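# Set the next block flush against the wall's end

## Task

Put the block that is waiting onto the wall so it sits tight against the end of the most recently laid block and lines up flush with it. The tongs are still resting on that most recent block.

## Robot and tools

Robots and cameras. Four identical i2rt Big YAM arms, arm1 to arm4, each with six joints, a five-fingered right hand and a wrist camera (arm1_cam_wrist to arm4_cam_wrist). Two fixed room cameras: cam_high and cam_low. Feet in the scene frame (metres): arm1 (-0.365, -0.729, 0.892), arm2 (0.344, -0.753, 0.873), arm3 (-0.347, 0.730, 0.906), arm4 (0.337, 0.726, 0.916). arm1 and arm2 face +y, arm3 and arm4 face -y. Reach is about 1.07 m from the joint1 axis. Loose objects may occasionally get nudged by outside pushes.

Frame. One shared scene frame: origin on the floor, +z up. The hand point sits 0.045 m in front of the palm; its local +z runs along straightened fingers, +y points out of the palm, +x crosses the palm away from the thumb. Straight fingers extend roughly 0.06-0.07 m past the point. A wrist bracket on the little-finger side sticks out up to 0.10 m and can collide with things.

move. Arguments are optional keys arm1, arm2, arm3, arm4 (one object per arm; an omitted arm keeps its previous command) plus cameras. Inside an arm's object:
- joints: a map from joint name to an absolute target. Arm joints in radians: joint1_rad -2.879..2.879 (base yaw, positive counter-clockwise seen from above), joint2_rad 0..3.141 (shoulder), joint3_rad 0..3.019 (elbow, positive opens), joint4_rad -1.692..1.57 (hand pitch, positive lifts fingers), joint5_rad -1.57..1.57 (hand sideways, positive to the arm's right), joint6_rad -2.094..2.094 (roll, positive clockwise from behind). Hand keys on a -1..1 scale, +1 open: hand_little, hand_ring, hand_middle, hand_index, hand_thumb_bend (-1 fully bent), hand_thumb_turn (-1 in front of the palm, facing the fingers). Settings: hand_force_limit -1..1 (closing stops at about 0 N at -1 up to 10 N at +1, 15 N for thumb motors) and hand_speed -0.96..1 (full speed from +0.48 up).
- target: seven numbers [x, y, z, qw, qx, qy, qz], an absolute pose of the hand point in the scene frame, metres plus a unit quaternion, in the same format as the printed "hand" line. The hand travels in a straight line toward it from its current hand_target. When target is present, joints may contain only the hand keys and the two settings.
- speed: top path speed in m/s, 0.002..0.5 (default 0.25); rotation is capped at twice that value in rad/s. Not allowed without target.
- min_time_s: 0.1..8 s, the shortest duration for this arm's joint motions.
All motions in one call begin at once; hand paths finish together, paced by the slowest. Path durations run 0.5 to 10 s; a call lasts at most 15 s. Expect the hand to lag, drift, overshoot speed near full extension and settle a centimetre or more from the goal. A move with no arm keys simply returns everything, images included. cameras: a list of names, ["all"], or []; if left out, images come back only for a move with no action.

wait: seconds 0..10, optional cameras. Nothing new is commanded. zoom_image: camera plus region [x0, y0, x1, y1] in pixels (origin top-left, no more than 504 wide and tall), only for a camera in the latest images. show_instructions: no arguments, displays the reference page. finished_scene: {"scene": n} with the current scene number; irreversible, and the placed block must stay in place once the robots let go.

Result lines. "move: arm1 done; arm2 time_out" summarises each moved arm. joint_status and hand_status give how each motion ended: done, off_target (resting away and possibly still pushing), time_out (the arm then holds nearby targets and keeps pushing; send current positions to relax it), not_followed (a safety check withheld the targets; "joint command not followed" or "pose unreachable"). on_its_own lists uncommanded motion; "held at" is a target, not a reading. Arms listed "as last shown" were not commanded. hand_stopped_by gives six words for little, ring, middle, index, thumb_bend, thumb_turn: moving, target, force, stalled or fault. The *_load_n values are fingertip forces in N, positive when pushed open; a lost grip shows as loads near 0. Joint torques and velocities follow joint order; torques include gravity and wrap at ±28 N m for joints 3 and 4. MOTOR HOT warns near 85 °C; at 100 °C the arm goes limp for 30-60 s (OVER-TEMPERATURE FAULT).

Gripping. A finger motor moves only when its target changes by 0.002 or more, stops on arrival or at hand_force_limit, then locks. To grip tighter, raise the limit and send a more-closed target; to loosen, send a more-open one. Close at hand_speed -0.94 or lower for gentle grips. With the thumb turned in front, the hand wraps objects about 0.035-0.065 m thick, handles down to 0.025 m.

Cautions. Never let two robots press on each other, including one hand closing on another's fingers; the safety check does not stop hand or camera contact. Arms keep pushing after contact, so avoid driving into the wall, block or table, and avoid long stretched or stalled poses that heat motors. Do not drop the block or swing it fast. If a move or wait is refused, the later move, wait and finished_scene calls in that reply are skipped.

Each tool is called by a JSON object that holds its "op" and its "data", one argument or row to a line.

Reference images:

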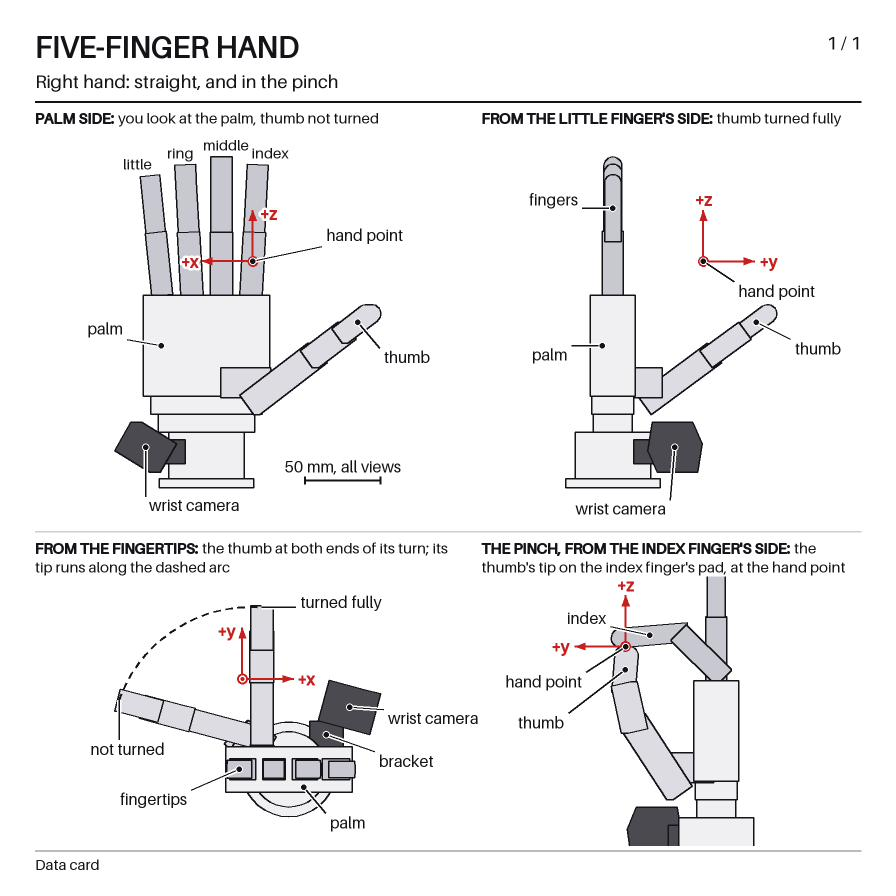

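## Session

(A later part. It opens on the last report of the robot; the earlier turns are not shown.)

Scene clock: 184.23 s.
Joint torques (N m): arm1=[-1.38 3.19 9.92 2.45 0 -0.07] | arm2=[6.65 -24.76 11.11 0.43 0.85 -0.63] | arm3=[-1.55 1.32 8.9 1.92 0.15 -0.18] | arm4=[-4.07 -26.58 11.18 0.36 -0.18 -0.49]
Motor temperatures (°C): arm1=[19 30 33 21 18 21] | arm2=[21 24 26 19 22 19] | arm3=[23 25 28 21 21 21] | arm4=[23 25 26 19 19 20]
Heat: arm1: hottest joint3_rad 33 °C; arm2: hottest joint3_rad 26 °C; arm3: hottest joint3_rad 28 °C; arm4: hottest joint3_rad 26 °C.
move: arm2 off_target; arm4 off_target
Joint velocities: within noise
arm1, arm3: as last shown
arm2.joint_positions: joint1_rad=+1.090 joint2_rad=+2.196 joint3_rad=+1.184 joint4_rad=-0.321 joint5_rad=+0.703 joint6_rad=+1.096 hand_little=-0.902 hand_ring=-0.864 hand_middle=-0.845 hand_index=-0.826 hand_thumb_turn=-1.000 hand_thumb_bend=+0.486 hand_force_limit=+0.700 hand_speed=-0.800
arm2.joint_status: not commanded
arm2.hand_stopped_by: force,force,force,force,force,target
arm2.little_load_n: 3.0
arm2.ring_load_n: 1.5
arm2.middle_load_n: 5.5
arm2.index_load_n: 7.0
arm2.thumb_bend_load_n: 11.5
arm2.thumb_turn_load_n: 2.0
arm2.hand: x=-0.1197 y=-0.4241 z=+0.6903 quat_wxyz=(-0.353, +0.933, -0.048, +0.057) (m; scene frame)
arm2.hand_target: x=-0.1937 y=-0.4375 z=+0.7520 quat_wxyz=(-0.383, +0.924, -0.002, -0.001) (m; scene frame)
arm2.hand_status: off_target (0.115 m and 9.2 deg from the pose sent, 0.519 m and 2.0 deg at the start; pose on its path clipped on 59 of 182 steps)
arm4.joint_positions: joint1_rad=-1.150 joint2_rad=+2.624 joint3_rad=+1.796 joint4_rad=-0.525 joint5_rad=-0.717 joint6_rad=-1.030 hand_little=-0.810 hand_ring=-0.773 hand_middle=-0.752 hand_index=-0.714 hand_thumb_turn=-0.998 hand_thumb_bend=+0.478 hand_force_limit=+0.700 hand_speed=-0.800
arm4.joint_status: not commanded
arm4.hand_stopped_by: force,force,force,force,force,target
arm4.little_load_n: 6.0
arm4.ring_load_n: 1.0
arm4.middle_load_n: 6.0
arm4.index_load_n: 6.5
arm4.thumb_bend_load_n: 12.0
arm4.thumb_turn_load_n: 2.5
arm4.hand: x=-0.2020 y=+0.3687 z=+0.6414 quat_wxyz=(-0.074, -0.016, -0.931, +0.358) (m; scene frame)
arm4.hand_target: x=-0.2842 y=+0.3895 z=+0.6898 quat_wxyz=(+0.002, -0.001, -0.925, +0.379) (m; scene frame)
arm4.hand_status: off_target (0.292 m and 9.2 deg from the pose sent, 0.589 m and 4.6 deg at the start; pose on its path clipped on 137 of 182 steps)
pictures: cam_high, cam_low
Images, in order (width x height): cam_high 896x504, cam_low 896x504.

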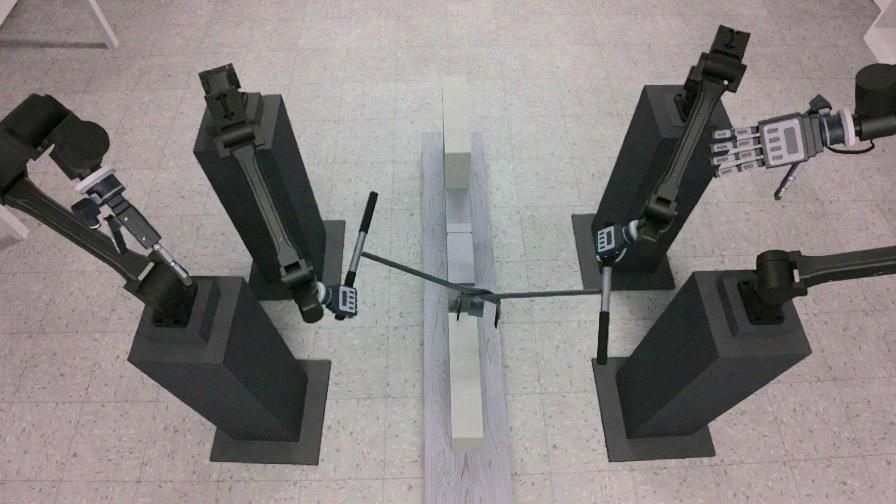

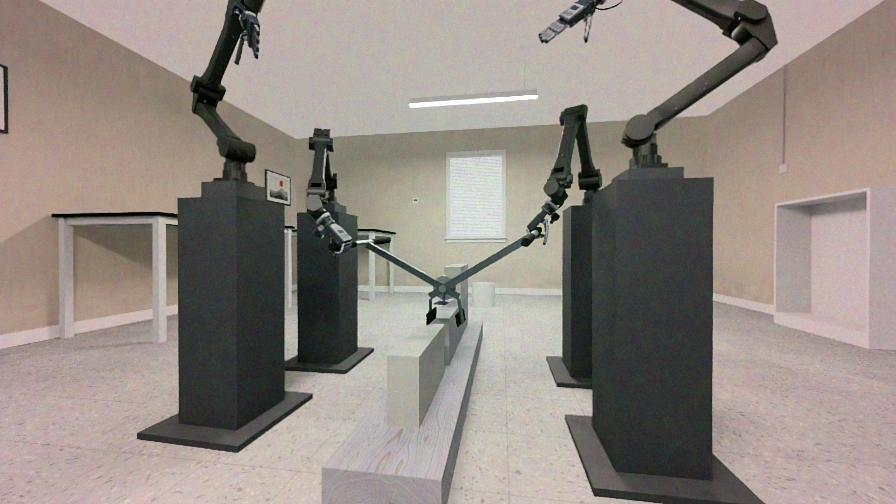

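{"op": "move", "data": {
  "arm2": {"target":[-0.20,-0.435,0.80,0.3827,-0.9239,0,0],"speed":0.08},
  "arm4": {"target":[-0.34,0.42,0.80,0,0,0.9239,-0.3827],"speed":0.08},
  "cameras": ["cam_high", "cam_low"]
}}

{"op": "zoom_image", "data": {
  "camera": "cam_high",
  "region": [270, 200, 650, 504]
}}

Scene clock: 198.33 s.
Joint torques (N m): arm1=[-1.49 2.84 9.99 2.44 0 -0.03] | arm2=[5.6 -28.92 7.42 0.38 0.68 -0.82] | arm3=[-1.55 1.32 8.9 1.92 0.15 -0.18] | arm4=[-3.55 -32.67 4.66 0.58 -0.14 -0.47]
Motor temperatures (°C): arm1=[19 30 33 21 18 21] | arm2=[21 25 27 19 22 19] | arm3=[23 25 28 21 21 21] | arm4=[23 26 29 19 19 20]
Heat: arm1: hottest joint3_rad 33 °C; arm2: hottest joint3_rad 27 °C; arm3: hottest joint3_rad 28 °C; arm4: hottest joint3_rad 29 °C.
move: arm2 off_target; arm4 off_target
Joint velocities: within noise
arm1, arm3: as last shown
arm2.joint_positions: joint1_rad=+1.086 joint2_rad=+2.186 joint3_rad=+1.184 joint4_rad=-0.321 joint5_rad=+0.705 joint6_rad=+1.098 hand_little=-0.902 hand_ring=-0.864 hand_middle=-0.845 hand_index=-0.826 hand_thumb_turn=-1.000 hand_thumb_bend=+0.486 hand_force_limit=+0.700 hand_speed=-0.800
arm2.joint_status: not commanded
arm2.hand_stopped_by: force,force,force,force,force,target
arm2.little_load_n: 4.5
arm2.ring_load_n: 1.5
arm2.middle_load_n: 5.5
arm2.index_load_n: 5.0
arm2.thumb_bend_load_n: 11.5
arm2.thumb_turn_load_n: 2.5
arm2.hand: x=-0.1207 y=-0.4204 z=+0.6954 quat_wxyz=(-0.355, +0.932, -0.052, +0.054) (m; scene frame)
arm2.hand_target: x=-0.1774 y=-0.4324 z=+0.7701 quat_wxyz=(-0.384, +0.923, -0.003, +0.001) (m; scene frame)
arm2.hand_status: off_target (0.132 m and 9.2 deg from the pose sent, 0.136 m and 9.2 deg at the start; pose on its path clipped on 69 of 73 steps)
arm4.joint_positions: joint1_rad=-1.150 joint2_rad=+2.600 joint3_rad=+1.720 joint4_rad=-0.460 joint5_rad=-0.716 joint6_rad=-1.023 hand_little=-0.810 hand_ring=-0.773 hand_middle=-0.752 hand_index=-0.714 hand_thumb_turn=-0.998 hand_thumb_bend=+0.478 hand_force_limit=+0.700 hand_speed=-0.800
arm4.joint_status: not commanded
arm4.hand_stopped_by: force,force,force,force,force,target
arm4.little_load_n: 3.0
arm4.ring_load_n: 0.5
arm4.middle_load_n: 6.0
arm4.index_load_n: 8.5
arm4.thumb_bend_load_n: 11.5
arm4.thumb_turn_load_n: 2.5
arm4.hand: x=-0.1880 y=+0.3748 z=+0.6373 quat_wxyz=(-0.070, -0.017, -0.930, +0.360) (m; scene frame)
arm4.hand_target: x=-0.2516 y=+0.3957 z=+0.7059 quat_wxyz=(+0.001, -0.001, -0.925, +0.380) (m; scene frame)
arm4.hand_status: off_target (0.227 m and 8.7 deg from the pose sent, 0.216 m and 9.2 deg at the start; pose on its path clipped on 72 of 73 steps)
pictures: cam_high, cam_low
Images, in order (width x height): cam_high 896x504, cam_low 896x504.

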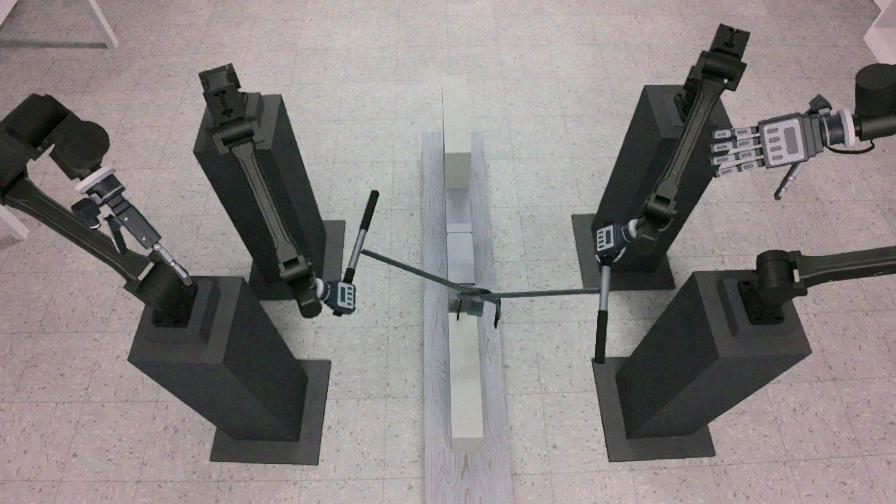

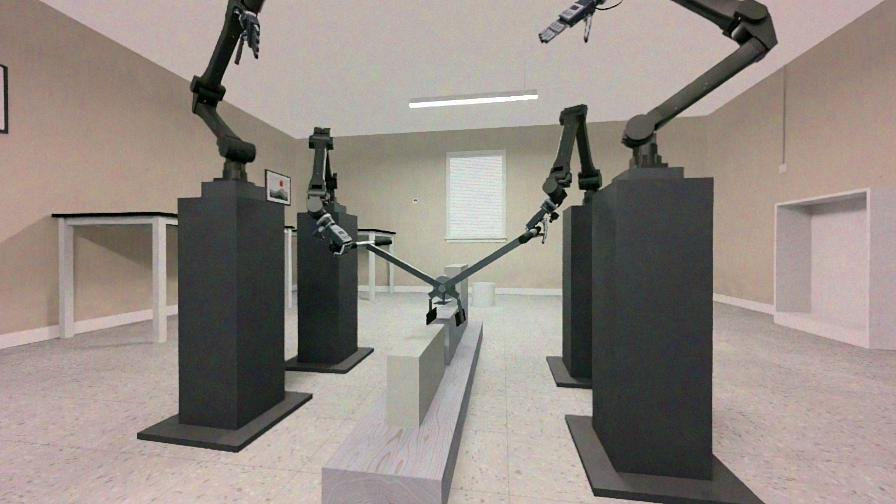

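Scaled by 1.326.

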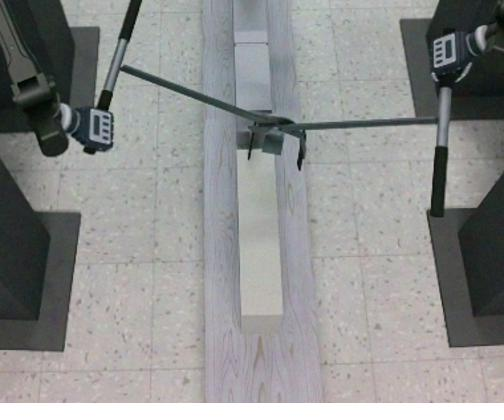

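{"op": "move", "data": {
  "arm2": {"joints":{"joint2_rad":1.96},"min_time_s":4},
  "arm4": {"joints":{"joint2_rad":2.38},"min_time_s":4},
  "cameras": ["cam_high", "cam_low"]
}}

Scene clock: 227.27 s.
Joint torques (N m): arm1=[-0.97 3.19 10.03 2.33 -0.01 -0.06] | arm2=[5.71 -30.56 8.1 0.8 1.12 -0.83] | arm3=[-1.55 1.32 8.9 1.92 0.15 -0.18] | arm4=[-3.55 -35.08 6.26 0.39 -0.97 -0.44]
Motor temperatures (°C): arm1=[19 29 33 22 18 21] | arm2=[21 28 27 19 23 20] | arm3=[23 25 28 21 21 21] | arm4=[23 34 27 19 19 20]
Heat: arm1: hottest joint3_rad 33 °C; arm2: hottest joint2_rad 28 °C; arm3: hottest joint3_rad 28 °C; arm4: hottest joint2_rad 34 °C.
move: arm2 done; arm4 time_out
Joint velocities: within noise
arm1.joint_positions: joint1_rad=-0.243 joint2_rad=+0.604 joint3_rad=+1.341 joint4_rad=-1.252 joint5_rad=-0.014 joint6_rad=-0.951 hand_little=+1.000 hand_ring=+1.000 hand_middle=+1.000 hand_index=+1.000 hand_thumb_turn=+1.000 hand_thumb_bend=+1.000 hand_force_limit=+0.000 hand_speed=-0.800
arm1.joint_status: not commanded
arm1.hand_stopped_by: target,target,target,target,target,target
arm1.little_load_n: 0.0
arm1.ring_load_n: 0.0
arm1.middle_load_n: 0.0
arm1.index_load_n: 0.0
arm1.thumb_bend_load_n: 0.0
arm1.thumb_turn_load_n: 0.0
arm1.hand: x=-0.2803 y=-0.5071 z=+1.3662 quat_wxyz=(-0.421, +0.809, +0.304, +0.277) (m; scene frame)
arm1.hand_target: x=-0.2805 y=-0.5081 z=+1.3759 quat_wxyz=(-0.429, +0.803, +0.302, +0.283) (m; scene frame)
arm1.hand_status: not commanded
arm2.joint_positions: joint1_rad=+1.084 joint2_rad=+2.099 joint3_rad=+1.184 joint4_rad=-0.329 joint5_rad=+0.692 joint6_rad=+1.098 hand_little=-0.902 hand_ring=-0.864 hand_middle=-0.845 hand_index=-0.826 hand_thumb_turn=-1.000 hand_thumb_bend=+0.486 hand_force_limit=+0.700 hand_speed=-0.800
arm2.joint_status: all done
arm2.hand_stopped_by: force,force,force,force,force,target
arm2.little_load_n: 4.5
arm2.ring_load_n: 2.0
arm2.middle_load_n: 5.0
arm2.index_load_n: 5.0
arm2.thumb_bend_load_n: 11.5
arm2.thumb_turn_load_n: 2.5
arm2.hand: x=-0.1416 y=-0.4107 z=+0.7429 quat_wxyz=(-0.366, +0.928, -0.065, +0.017) (m; scene frame)
arm2.hand_target: x=-0.1971 y=-0.4230 z=+0.8347 quat_wxyz=(-0.404, +0.914, -0.022, -0.044) (m; scene frame)
arm2.hand_status: not commanded
arm3.joint_positions: joint1_rad=-0.369 joint2_rad=+0.642 joint3_rad=+1.333 joint4_rad=-1.516 joint5_rad=+0.226 joint6_rad=-1.321 hand_little=+1.000 hand_ring=+1.000 hand_middle=+1.000 hand_index=+1.000 hand_thumb_turn=+1.000 hand_thumb_bend=+1.000 hand_force_limit=+0.000 hand_speed=-0.800
arm3.joint_status: not commanded
arm3.hand_stopped_by: target,target,target,target,target,target
arm3.little_load_n: 0.0
arm3.ring_load_n: 0.5
arm3.middle_load_n: 0.0
arm3.index_load_n: 0.0
arm3.thumb_bend_load_n: 0.0
arm3.thumb_turn_load_n: 0.0
arm3.hand: x=-0.5132 y=+0.5867 z=+1.3427 quat_wxyz=(+0.338, +0.370, -0.852, +0.150) (m; scene frame)
arm3.hand_target: x=-0.5134 y=+0.5864 z=+1.3528 quat_wxyz=(+0.347, +0.366, -0.849, +0.158) (m; scene frame)
arm3.hand_status: not commanded
arm4.joint_positions: joint1_rad=-1.150 joint2_rad=+2.523 joint3_rad=+1.706 joint4_rad=-0.452 joint5_rad=-0.694 joint6_rad=-1.025 hand_little=-0.810 hand_ring=-0.773 hand_middle=-0.752 hand_index=-0.714 hand_thumb_turn=-0.998 hand_thumb_bend=+0.478 hand_force_limit=+0.700 hand_speed=-0.800
arm4.joint_status: joint2_rad time_out (moved -0.077 of -0.220)
arm4.hand_stopped_by: force,force,force,force,force,target
arm4.little_load_n: 1.5
arm4.ring_load_n: 0.0
arm4.middle_load_n: 5.5
arm4.index_load_n: 6.5
arm4.thumb_bend_load_n: 12.0
arm4.thumb_turn_load_n: 3.0
arm4.on_its_own: joint1_rad reads -1.150 and still pushes toward -1.212 since a time_out; joint2_rad reads +2.523 and still pushes toward +2.380 since a time_out; joint6_rad reads -1.025 and still pushes toward -1.078 since a time_out
arm4.hand: x=-0.2119 y=+0.3684 z=+0.6783 quat_wxyz=(-0.035, -0.006, -0.930, +0.365) (m; scene frame)
arm4.hand_target: x=-0.2818 y=+0.3845 z=+0.7753 quat_wxyz=(+0.046, +0.017, -0.917, +0.396) (m; scene frame)
arm4.hand_status: not commanded
pictures: cam_high, cam_low
Images, in order (width x height): cam_high 896x504, cam_low 896x504.

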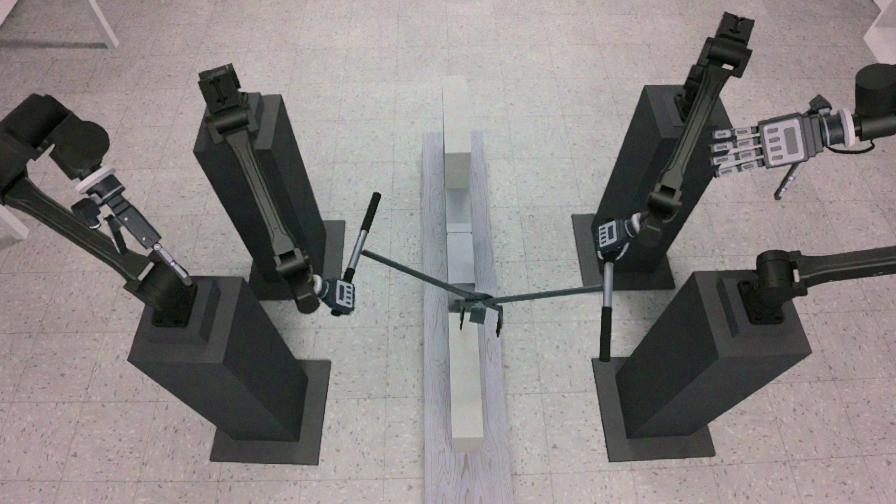

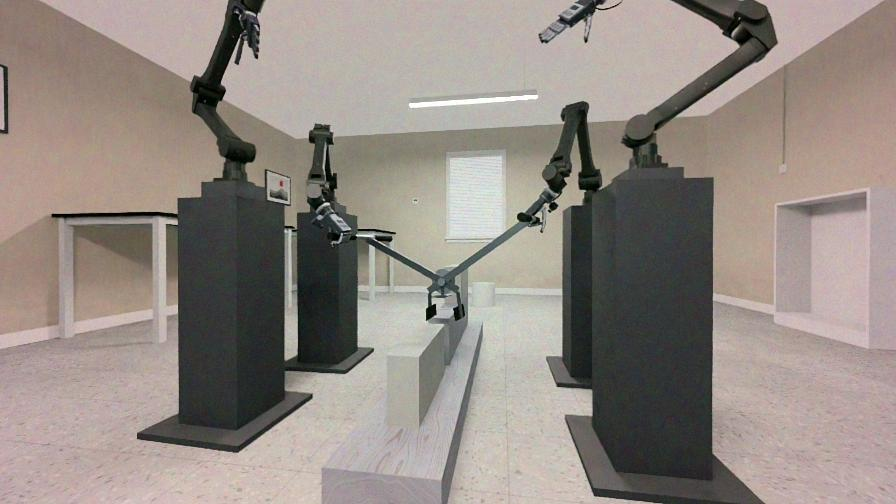

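{"op": "move", "data": {
  "arm2": {"joints":{"joint1_rad":1.21,"joint2_rad":2.10,"joint3_rad":1.43,"joint4_rad":-0.40},"min_time_s":4},
  "arm4": {"joints":{"joint1_rad":-1.31,"joint2_rad":2.46,"joint3_rad":1.97,"joint4_rad":-0.60},"min_time_s":4},
  "cameras": ["cam_high", "cam_low"]
}}

{"op": "zoom_image", "data": {
  "camera": "cam_high",
  "region": [300, 250, 620, 480]
}}

Scene clock: 271.37 s.
Joint torques (N m): arm1=[-1.38 3.31 9.96 2.52 0 -0.05] | arm2=[9 -27.93 13.52 0.23 0.52 -0.77] | arm3=[-1.49 1.32 8.9 1.94 0.15 -0.18] | arm4=[-6.83 -31.27 13.68 0.2 -0.79 -0.18]
Motor temperatures (°C): arm1=[19 29 33 22 18 21] | arm2=[21 29 28 19 24 20] | arm3=[23 24 28 21 21 21] | arm4=[23 40 29 19 21 20]
Heat: arm1: hottest joint3_rad 33 °C; arm2: hottest joint2_rad 29 °C; arm3: hottest joint3_rad 28 °C; arm4: hottest joint2_rad 40 °C.
move: arm2 time_out; arm4 time_out
Joint velocities: within noise
arm1, arm3: as last shown
arm2.joint_positions: joint1_rad=+1.103 joint2_rad=+2.190 joint3_rad=+1.345 joint4_rad=-0.384 joint5_rad=+0.708 joint6_rad=+1.092 hand_little=-0.902 hand_ring=-0.864 hand_middle=-0.845 hand_index=-0.826 hand_thumb_turn=-1.000 hand_thumb_bend=+0.486 hand_force_limit=+0.700 hand_speed=-0.800
arm2.joint_status: joint1_rad time_out (moved +0.019 of +0.126); the others done
arm2.hand_stopped_by: force,force,force,force,force,target
arm2.little_load_n: 5.0
arm2.ring_load_n: 2.5
arm2.middle_load_n: 6.5
arm2.index_load_n: 8.0
arm2.thumb_bend_load_n: 11.5
arm2.thumb_turn_load_n: 2.5
arm2.on_its_own: joint1_rad reads +1.103 and still pushes toward +1.210 since a time_out; joint6_rad reads +1.092 and still pushes toward +1.002 since a time_out
arm2.hand: x=-0.1903 y=-0.3948 z=+0.7384 quat_wxyz=(-0.375, +0.925, -0.058, +0.013) (m; scene frame)
arm2.hand_target: x=-0.2754 y=-0.4338 z=+0.8258 quat_wxyz=(-0.403, +0.913, +0.005, -0.059) (m; scene frame)
arm2.hand_status: not commanded
arm3.ring_load_n: 0.0
arm4.joint_positions: joint1_rad=-1.207 joint2_rad=+2.546 joint3_rad=+1.860 joint4_rad=-0.587 joint5_rad=-0.699 joint6_rad=-1.052 hand_little=-0.810 hand_ring=-0.773 hand_middle=-0.752 hand_index=-0.715 hand_thumb_turn=-0.998 hand_thumb_bend=+0.478 hand_force_limit=+0.700 hand_speed=-0.800
arm4.joint_status: joint1_rad time_out (moved -0.057 of -0.160); joint3_rad time_out (moved +0.155 of +0.264); the others done
arm4.hand_stopped_by: force,force,force,force,force,target
arm4.little_load_n: 4.0
arm4.ring_load_n: 0.5
arm4.middle_load_n: 5.5
arm4.index_load_n: 4.0
arm4.thumb_bend_load_n: 12.0
arm4.thumb_turn_load_n: 2.5
arm4.on_its_own: joint1_rad reads -1.207 and still pushes toward -1.310 since a time_out; joint3_rad reads +1.860 and still pushes toward +1.970 since a time_out
arm4.hand: x=-0.2676 y=+0.3869 z=+0.7064 quat_wxyz=(-0.022, -0.019, -0.930, +0.367) (m; scene frame)
arm4.hand_target: x=-0.3697 y=+0.4314 z=+0.8052 quat_wxyz=(+0.079, -0.022, -0.914, +0.398) (m; scene frame)
arm4.hand_status: not commanded
pictures: cam_high, cam_low
Images, in order (width x height): cam_high 896x504, cam_low 896x504.

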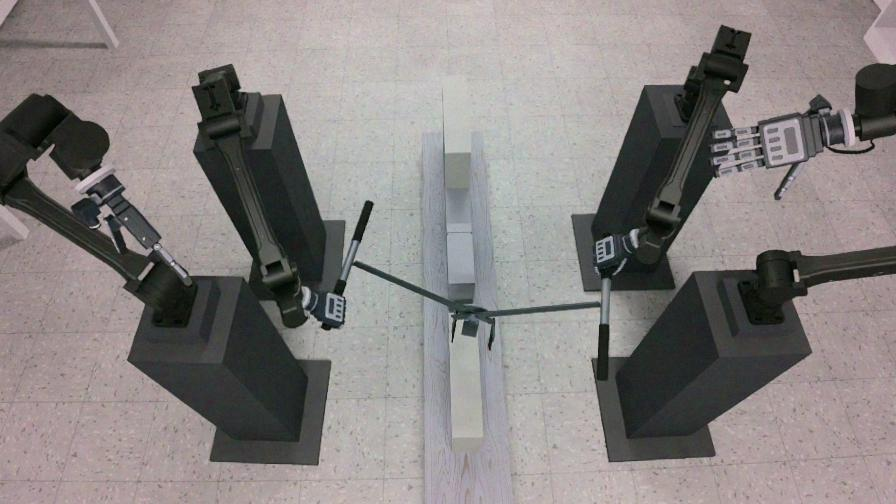

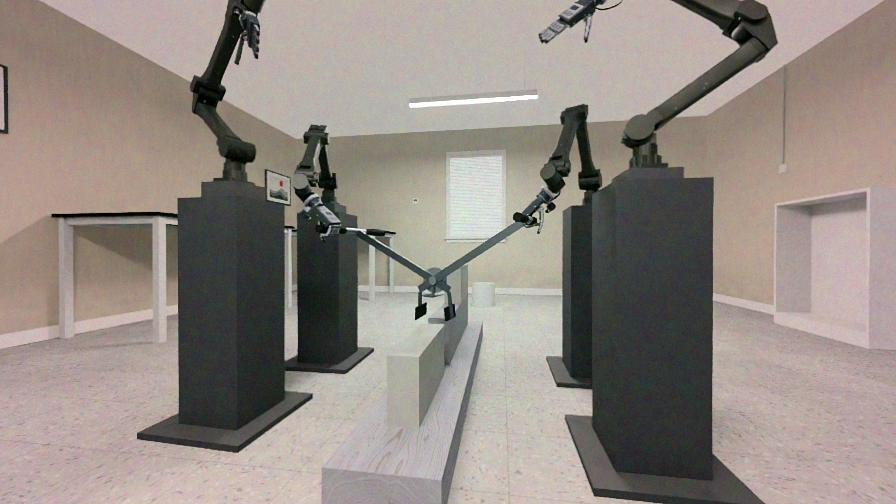

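Scaled by 1.575.

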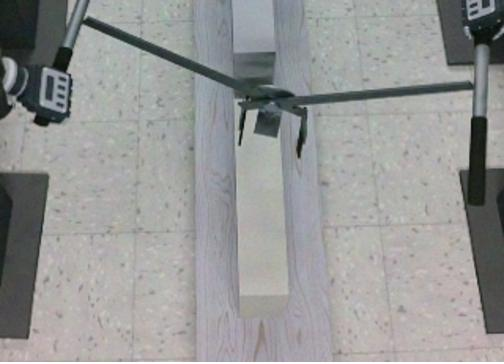

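{"op": "move", "data": {
  "arm2": {"joints":{"joint1_rad":1.12,"joint2_rad":2.10,"joint3_rad":1.33,"joint4_rad":-0.30},"min_time_s":3},
  "arm4": {"joints":{"joint1_rad":-1.33,"joint2_rad":2.56,"joint3_rad":2.15,"joint4_rad":-0.65},"min_time_s":3},
  "cameras": ["cam_high", "cam_low"]
}}

{"op": "zoom_image", "data": {
  "camera": "cam_high",
  "region": [300, 250, 620, 480]
}}

Scene clock: 321.03 s.
Joint torques (N m): arm1=[-1.44 3.02 10 2.61 0.03 -0.05] | arm2=[3.66 -28.69 6.64 1.2 1.03 -0.26] | arm3=[-1.49 1.32 8.9 1.92 0.15 -0.18] | arm4=[-7.47 -32.26 14.22 0.23 -0.57 -0.08]
Motor temperatures (°C): arm1=[18 29 33 22 18 21] | arm2=[21 29 29 19 23 20] | arm3=[23 24 28 21 21 21] | arm4=[23 37 36 19 21 20]
Heat: arm1: hottest joint3_rad 33 °C; arm2: hottest joint2_rad 29 °C; arm3: hottest joint3_rad 28 °C; arm4: hottest joint2_rad 37 °C.
move: arm2 done; arm4 time_out
Joint velocities: within noise
arm1, arm3: as last shown
arm2.joint_positions: joint1_rad=+1.078 joint2_rad=+2.199 joint3_rad=+1.320 joint4_rad=-0.310 joint5_rad=+0.694 joint6_rad=+1.034 hand_little=-0.902 hand_ring=-0.864 hand_middle=-0.845 hand_index=-0.826 hand_thumb_turn=-1.000 hand_thumb_bend=+0.486 hand_force_limit=+0.700 hand_speed=-0.800
arm2.joint_status: all done
arm2.hand_stopped_by: force,force,force,force,force,target
arm2.little_load_n: 4.5
arm2.ring_load_n: 2.0
arm2.middle_load_n: 5.5
arm2.index_load_n: 5.0
arm2.thumb_bend_load_n: 11.5
arm2.thumb_turn_load_n: 2.5
arm2.hand: x=-0.1817 y=-0.3839 z=+0.7290 quat_wxyz=(-0.377, +0.925, -0.048, +0.008) (m; scene frame)
arm2.hand_target: x=-0.2216 y=-0.3909 z=+0.7964 quat_wxyz=(-0.405, +0.913, -0.036, -0.040) (m; scene frame)
arm2.hand_status: not commanded
arm4.joint_positions: joint1_rad=-1.214 joint2_rad=+2.648 joint3_rad=+2.025 joint4_rad=-0.642 joint5_rad=-0.705 joint6_rad=-1.063 hand_little=-0.810 hand_ring=-0.773 hand_middle=-0.752 hand_index=-0.715 hand_thumb_turn=-0.998 hand_thumb_bend=+0.478 hand_force_limit=+0.700 hand_speed=-0.800
arm4.joint_status: joint1_rad time_out (moved -0.007 of -0.123); joint3_rad time_out (moved +0.165 of +0.290); the others done
arm4.hand_stopped_by: force,force,force,force,force,target
arm4.little_load_n: 1.5
arm4.ring_load_n: 0.5
arm4.middle_load_n: 6.0
arm4.index_load_n: 4.0
arm4.thumb_bend_load_n: 11.5
arm4.thumb_turn_load_n: 2.5
arm4.on_its_own: joint1_rad reads -1.214 and still pushes toward -1.330 since a time_out; joint3_rad reads +2.025 and still pushes toward +2.138 since a time_out
arm4.hand: x=-0.2984 y=+0.3798 z=+0.6887 quat_wxyz=(-0.017, -0.016, -0.928, +0.371) (m; scene frame)
arm4.hand_target: x=-0.4070 y=+0.4375 z=+0.7951 quat_wxyz=(+0.091, -0.028, -0.912, +0.399) (m; scene frame)
arm4.hand_status: not commanded
pictures: cam_high, cam_low
Images, in order (width x height): cam_high 896x504, cam_low 896x504.

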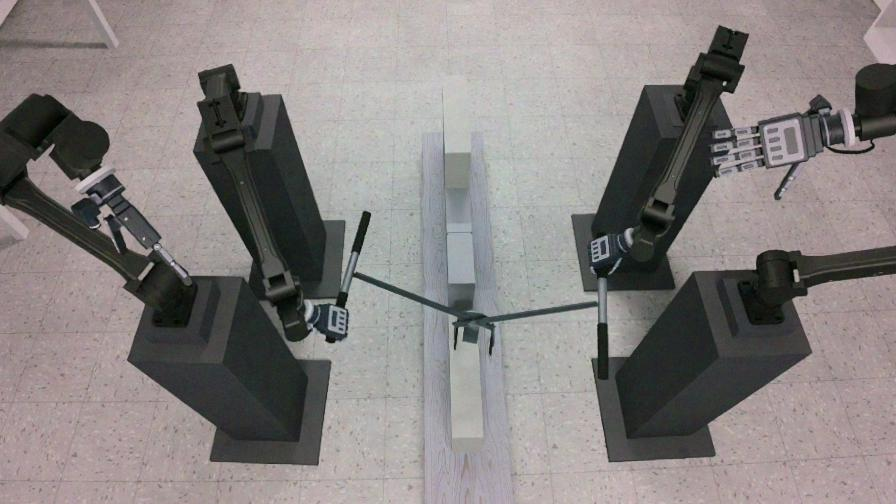

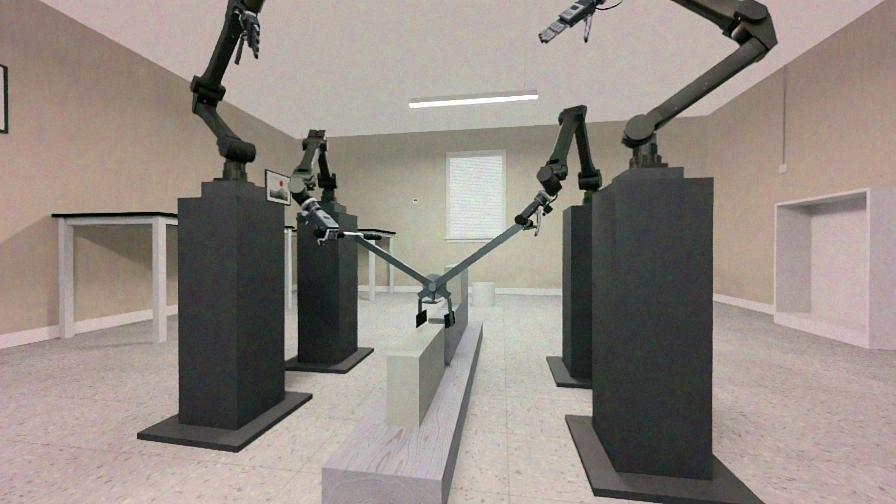

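Scaled by 1.575.

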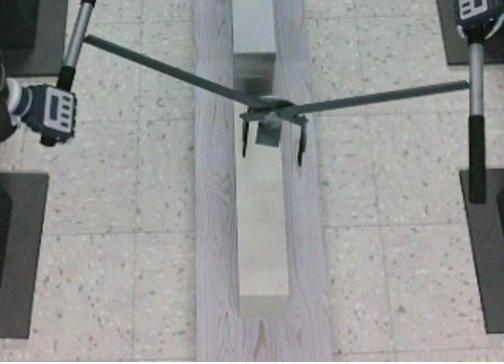

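{"op": "move", "data": {
  "arm2": {"target":[-0.10,-0.410,0.765,0.3827,-0.9239,0,0],"speed":0.06},
  "cameras": ["cam_high", "cam_low"]
}}

{"op": "zoom_image", "data": {
  "camera": "cam_high",
  "region": [300, 250, 620, 480]
}}

Scene clock: 336.77 s.
Joint torques (N m): arm1=[-1.08 3.55 9.92 2.58 -0.01 -0.09] | arm2=[3.02 -25.64 1.88 0.08 0.86 -0.03] | arm3=[-1.55 1.32 8.9 1.92 0.15 -0.18] | arm4=[-8.53 -33.14 14.17 0.32 0.23 -0.09]
Motor temperatures (°C): arm1=[18 29 33 22 18 21] | arm2=[21 28 29 19 24 20] | arm3=[23 24 28 21 21 21] | arm4=[23 38 38 19 20 20]
Heat: arm1: hottest joint3_rad 33 °C; arm2: hottest joint3_rad 29 °C; arm3: hottest joint3_rad 28 °C; arm4: hottest joint2_rad 38 °C.
move: arm2 off_target
Joint velocities: within noise
arm1, arm3, arm4: as last shown
arm2.joint_positions: joint1_rad=+1.002 joint2_rad=+2.083 joint3_rad=+1.039 joint4_rad=-0.091 joint5_rad=+0.646 joint6_rad=+0.872 hand_little=-0.901 hand_ring=-0.864 hand_middle=-0.845 hand_index=-0.826 hand_thumb_turn=-1.000 hand_thumb_bend=+0.486 hand_force_limit=+0.700 hand_speed=-0.800
arm2.joint_status: not commanded
arm2.hand_stopped_by: force,force,force,force,force,target
arm2.little_load_n: 8.0
arm2.ring_load_n: 5.0
arm2.middle_load_n: 6.5
arm2.index_load_n: 5.0
arm2.thumb_bend_load_n: 11.5
arm2.thumb_turn_load_n: 2.5
arm2.hand: x=-0.0900 y=-0.3956 z=+0.7214 quat_wxyz=(-0.369, +0.929, -0.012, +0.017) (m; scene frame)
arm2.hand_target: x=-0.1002 y=-0.4087 z=+0.7607 quat_wxyz=(-0.382, +0.924, +0.000, +0.000) (m; scene frame)
arm2.hand_status: off_target (0.047 m and 2.9 deg from the pose sent, 0.093 m and 5.6 deg at the start)
arm4.joint_positions: joint1_rad=-1.194 joint2_rad=+2.656 joint3_rad=+2.025 joint4_rad=-0.642 joint5_rad=-0.727 joint6_rad=-1.063 hand_little=-0.810 hand_ring=-0.773 hand_middle=-0.752 hand_index=-0.715 hand_thumb_turn=-0.998 hand_thumb_bend=+0.478 hand_force_limit=+0.700 hand_speed=-0.800
arm4.little_load_n: 0.0
arm4.ring_load_n: 0.0
arm4.middle_load_n: 6.5
arm4.index_load_n: 7.0
arm4.thumb_bend_load_n: 12.0
arm4.on_its_own: joint1_rad reads -1.194 and still pushes toward -1.330 since a time_out; joint3_rad reads +2.025 and still pushes toward +2.138 since a time_out
arm4.hand: x=-0.2868 y=+0.3649 z=+0.6856 quat_wxyz=(-0.029, -0.006, -0.925, +0.379) (m; scene frame)
arm4.hand_target: x=-0.4070 y=+0.4375 z=+0.7949 quat_wxyz=(+0.091, -0.028, -0.912, +0.399) (m; scene frame)
pictures: cam_high, cam_low
Images, in order (width x height): cam_high 896x504, cam_low 896x504.

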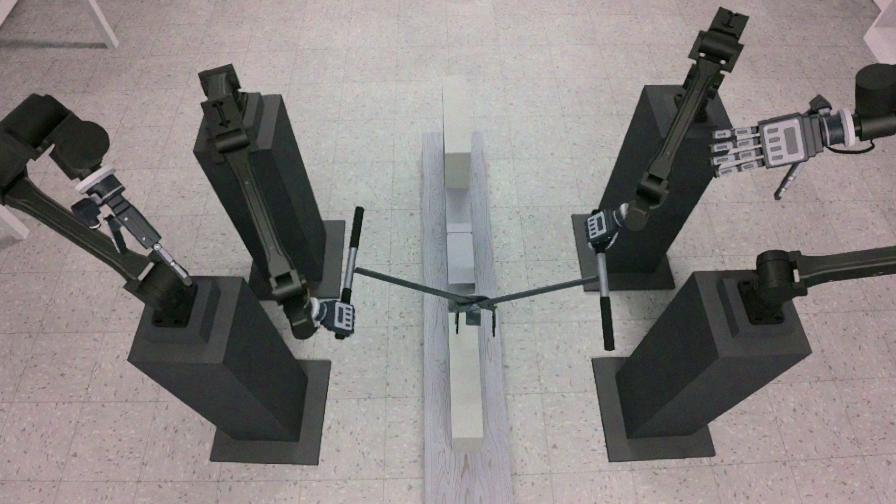

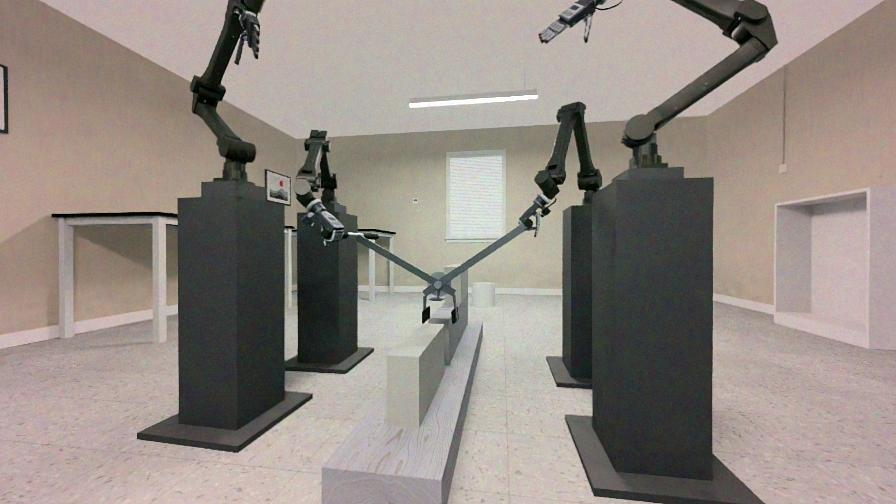

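Scaled by 1.575.

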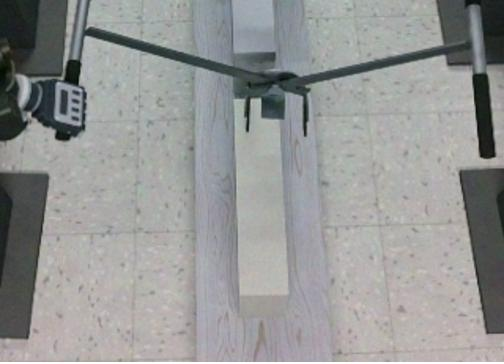

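{"op": "move", "data": {
  "arm2": {"target":[-0.095,-0.400,0.640,0.3827,-0.9239,0,0],"speed":0.05},
  "arm4": {"target":[-0.345,0.430,0.680,0,0,0.9239,-0.3827],"speed":0.05},
  "cameras": ["cam_high", "cam_low"]
}}

{"op": "zoom_image", "data": {
  "camera": "cam_high",
  "region": [300, 250, 620, 480]
}}

{"op": "zoom_image", "data": {
  "camera": "cam_low",
  "region": [340, 240, 540, 440]
}}

Scene clock: 356.57 s.
Joint torques (N m): arm1=[-0.85 3.08 10 2.44 0.01 -0.05] | arm2=[-0.73 -19.02 6.38 1.36 1.12 -0.68] | arm3=[-1.55 1.32 8.9 1.92 0.15 -0.18] | arm4=[-6.3 -27.87 10.62 -0.44 -0.36 -0.05]
Motor temperatures (°C): arm1=[18 29 33 22 18 21] | arm2=[21 29 27 19 24 20] | arm3=[23 24 28 21 21 21] | arm4=[24 39 40 19 20 20]
Heat: arm1: hottest joint3_rad 33 °C; arm2: hottest joint2_rad 29 °C; arm3: hottest joint3_rad 28 °C; arm4: hottest joint3_rad 40 °C.
move: arm2 off_target; arm4 off_target
Joint velocities: within noise
arm1, arm3: as last shown
arm2.joint_positions: joint1_rad=+1.028 joint2_rad=+2.302 joint3_rad=+1.013 joint4_rad=+0.133 joint5_rad=+0.632 joint6_rad=+0.924 hand_little=-0.901 hand_ring=-0.864 hand_middle=-0.845 hand_index=-0.827 hand_thumb_turn=-1.000 hand_thumb_bend=+0.486 hand_force_limit=+0.700 hand_speed=-0.800
arm2.joint_status: not commanded
arm2.hand_stopped_by: force,force,force,force,force,target
arm2.little_load_n: 8.5
arm2.ring_load_n: 0.0
arm2.middle_load_n: 5.0
arm2.index_load_n: 0.0
arm2.thumb_bend_load_n: 11.5
arm2.thumb_turn_load_n: 2.0
arm2.hand: x=-0.0767 y=-0.4251 z=+0.6228 quat_wxyz=(-0.360, +0.933, -0.019, +0.007) (m; scene frame)
arm2.hand_target: x=-0.0939 y=-0.4005 z=+0.6409 quat_wxyz=(-0.383, +0.924, -0.002, +0.002) (m; scene frame)
arm2.hand_status: off_target (0.036 m and 3.7 deg from the pose sent, 0.082 m and 2.9 deg at the start)
arm4.joint_positions: joint1_rad=-1.190 joint2_rad=+2.727 joint3_rad=+1.994 joint4_rad=-0.631 joint5_rad=-0.736 joint6_rad=-1.163 hand_little=-0.810 hand_ring=-0.773 hand_middle=-0.752 hand_index=-0.715 hand_thumb_turn=-0.998 hand_thumb_bend=+0.478 hand_force_limit=+0.700 hand_speed=-0.800
arm4.joint_status: not commanded
arm4.hand_stopped_by: force,force,force,force,force,target
arm4.little_load_n: 0.0
arm4.ring_load_n: 0.0
arm4.middle_load_n: 4.5
arm4.index_load_n: 8.0
arm4.thumb_bend_load_n: 11.5
arm4.thumb_turn_load_n: 2.5
arm4.hand: x=-0.2529 y=+0.3776 z=+0.6268 quat_wxyz=(-0.052, +0.026, -0.928, +0.369) (m; scene frame)
arm4.hand_target: x=-0.3247 y=+0.4251 z=+0.6724 quat_wxyz=(+0.002, +0.000, -0.925, +0.381) (m; scene frame)
arm4.hand_status: off_target (0.119 m and 6.9 deg from the pose sent, 0.087 m and 3.4 deg at the start; pose on its path clipped on 103 of 103 steps)
pictures: cam_high, cam_low
Images, in order (width x height): cam_high 896x504, cam_low 896x504.

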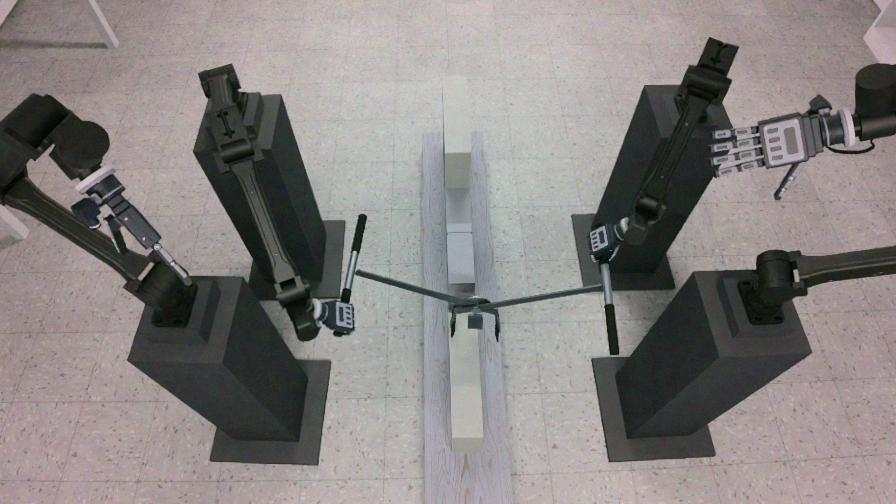

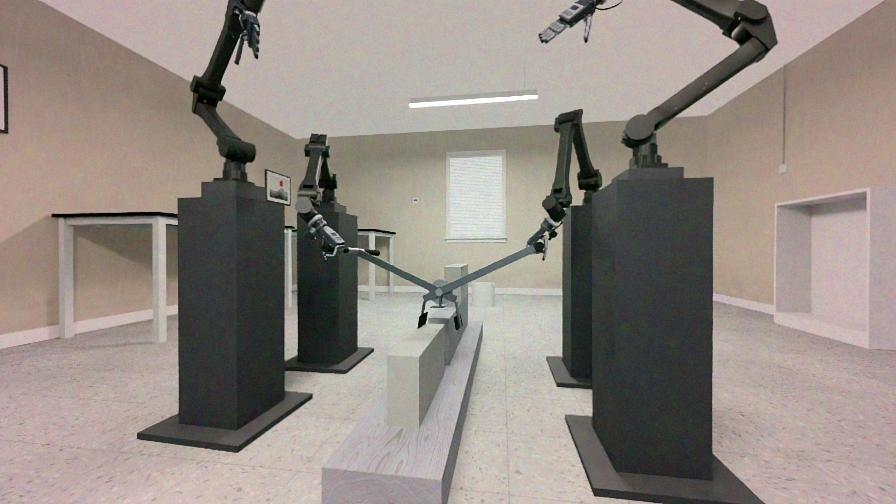

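Scaled by 1.575.

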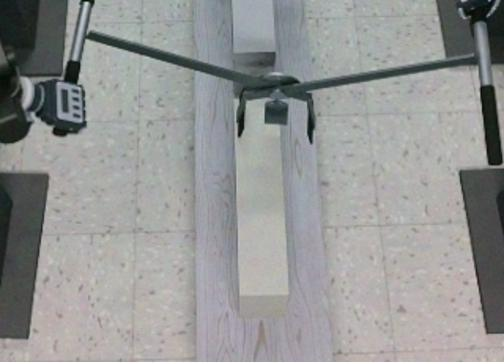

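Scaled by 2.520.

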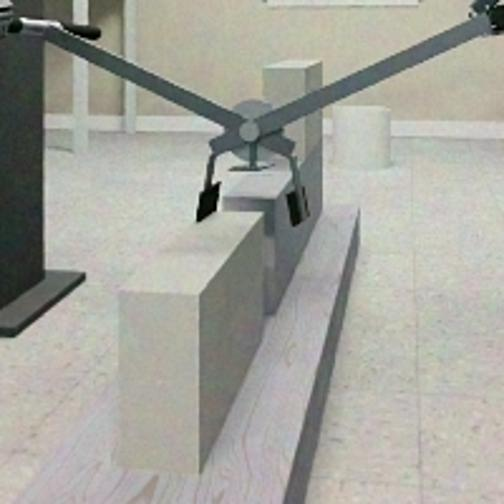

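{"op": "move", "data": {
  "arm2": {"target":[-0.125,-0.385,0.625,0.3827,-0.9239,0,0],"speed":0.05},
  "arm4": {"joints":{"joint1_rad":-1.31,"joint2_rad":2.71,"joint3_rad":2.23,"joint4_rad":-0.66},"min_time_s":2},
  "cameras": ["cam_high", "cam_low"]
}}

{"op": "zoom_image", "data": {
  "camera": "cam_high",
  "region": [300, 250, 620, 480]
}}

{"op": "zoom_image", "data": {
  "camera": "cam_low",
  "region": [340, 240, 540, 440]
}}

Scene clock: 377.73 s.
Joint torques (N m): arm1=[-0.91 3.43 9.91 2.48 -0.04 -0.04] | arm2=[4.48 -24.29 2.59 0.5 1.2 -0.1] | arm3=[-1.55 1.32 8.9 1.92 0.15 -0.18] | arm4=[-5.77 -33.55 13.65 0.17 -0.74 -0.06]
Motor temperatures (°C): arm1=[18 29 33 22 18 21] | arm2=[21 28 27 19 24 20] | arm3=[23 24 28 21 21 21] | arm4=[23 36 39 19 20 20]
Heat: arm1: hottest joint3_rad 33 °C; arm2: hottest joint2_rad 28 °C; arm3: hottest joint3_rad 28 °C; arm4: hottest joint3_rad 39 °C.
move: arm2 off_target; arm4 time_out
Joint velocities: within noise
arm1, arm3: as last shown
arm1.thumb_turn_load_n: -0.5
arm2.joint_positions: joint1_rad=+0.968 joint2_rad=+2.419 joint3_rad=+1.182 joint4_rad=+0.116 joint5_rad=+0.627 joint6_rad=+0.858 hand_little=-0.901 hand_ring=-0.864 hand_middle=-0.845 hand_index=-0.826 hand_thumb_turn=-1.000 hand_thumb_bend=+0.486 hand_force_limit=+0.700 hand_speed=-0.800
arm2.joint_status: not commanded
arm2.hand_stopped_by: force,force,force,force,force,target
arm2.little_load_n: 7.5
arm2.ring_load_n: 5.5
arm2.middle_load_n: 7.0
arm2.index_load_n: 6.5
arm2.thumb_bend_load_n: 11.5
arm2.thumb_turn_load_n: 2.5
arm2.hand: x=-0.0967 y=-0.3725 z=+0.5934 quat_wxyz=(-0.366, +0.930, -0.022, +0.015) (m; scene frame)
arm2.hand_target: x=-0.1245 y=-0.3850 z=+0.6231 quat_wxyz=(-0.382, +0.924, +0.000, -0.001) (m; scene frame)
arm2.hand_status: off_target (0.044 m and 3.6 deg from the pose sent, 0.063 m and 3.7 deg at the start)
arm4.joint_positions: joint1_rad=-1.212 joint2_rad=+2.811 joint3_rad=+2.103 joint4_rad=-0.653 joint5_rad=-0.726 joint6_rad=-1.163 hand_little=-0.810 hand_ring=-0.773 hand_middle=-0.752 hand_index=-0.714 hand_thumb_turn=-0.998 hand_thumb_bend=+0.478 hand_force_limit=+0.700 hand_speed=-0.800
arm4.joint_status: joint1_rad time_out (moved -0.022 of -0.120); joint3_rad time_out (moved +0.109 of +0.236); the others done
arm4.hand_stopped_by: force,force,force,force,force,target
arm4.little_load_n: 0.0
arm4.ring_load_n: 0.0
arm4.middle_load_n: 5.5
arm4.index_load_n: 8.0
arm4.thumb_bend_load_n: 11.5
arm4.thumb_turn_load_n: 2.5
arm4.on_its_own: joint1_rad reads -1.212 and still pushes toward -1.310 since a time_out; joint3_rad reads +2.103 and still pushes toward +2.215 since a time_out
arm4.hand: x=-0.2732 y=+0.3875 z=+0.6010 quat_wxyz=(-0.045, +0.016, -0.930, +0.366) (m; scene frame)
arm4.hand_target: x=-0.3909 y=+0.4244 z=+0.7115 quat_wxyz=(+0.065, +0.013, -0.916, +0.397) (m; scene frame)
arm4.hand_status: not commanded
pictures: cam_high, cam_low
Images, in order (width x height): cam_high 896x504, cam_low 896x504.

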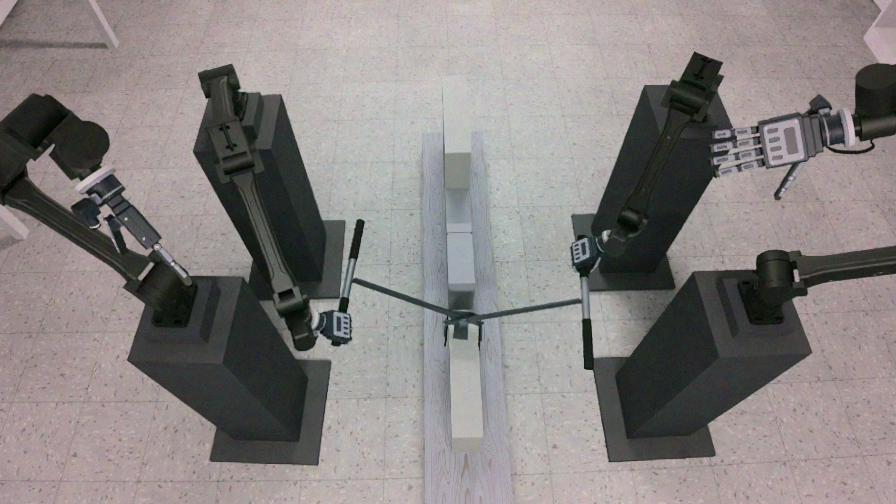

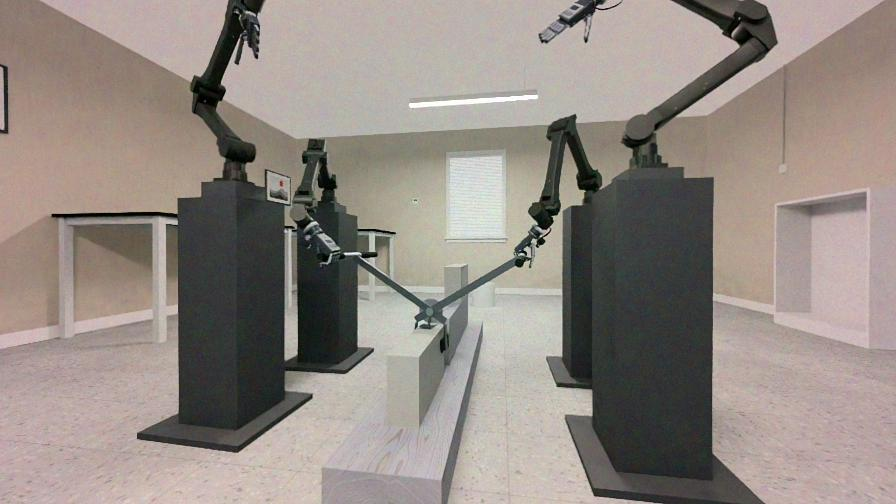

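Scaled by 1.575.

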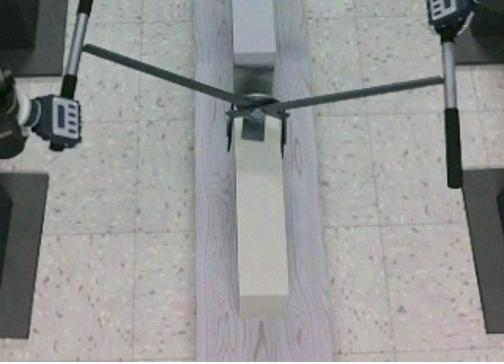

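Scaled by 2.520.

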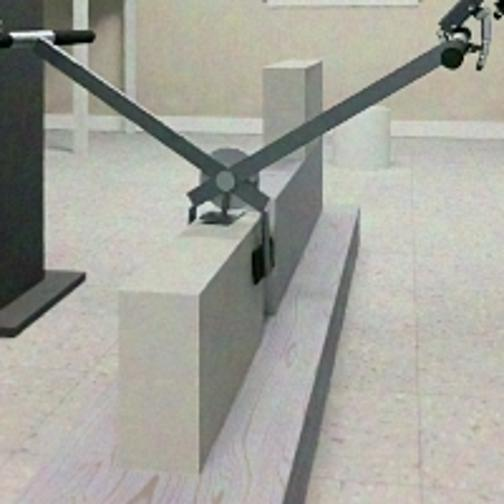

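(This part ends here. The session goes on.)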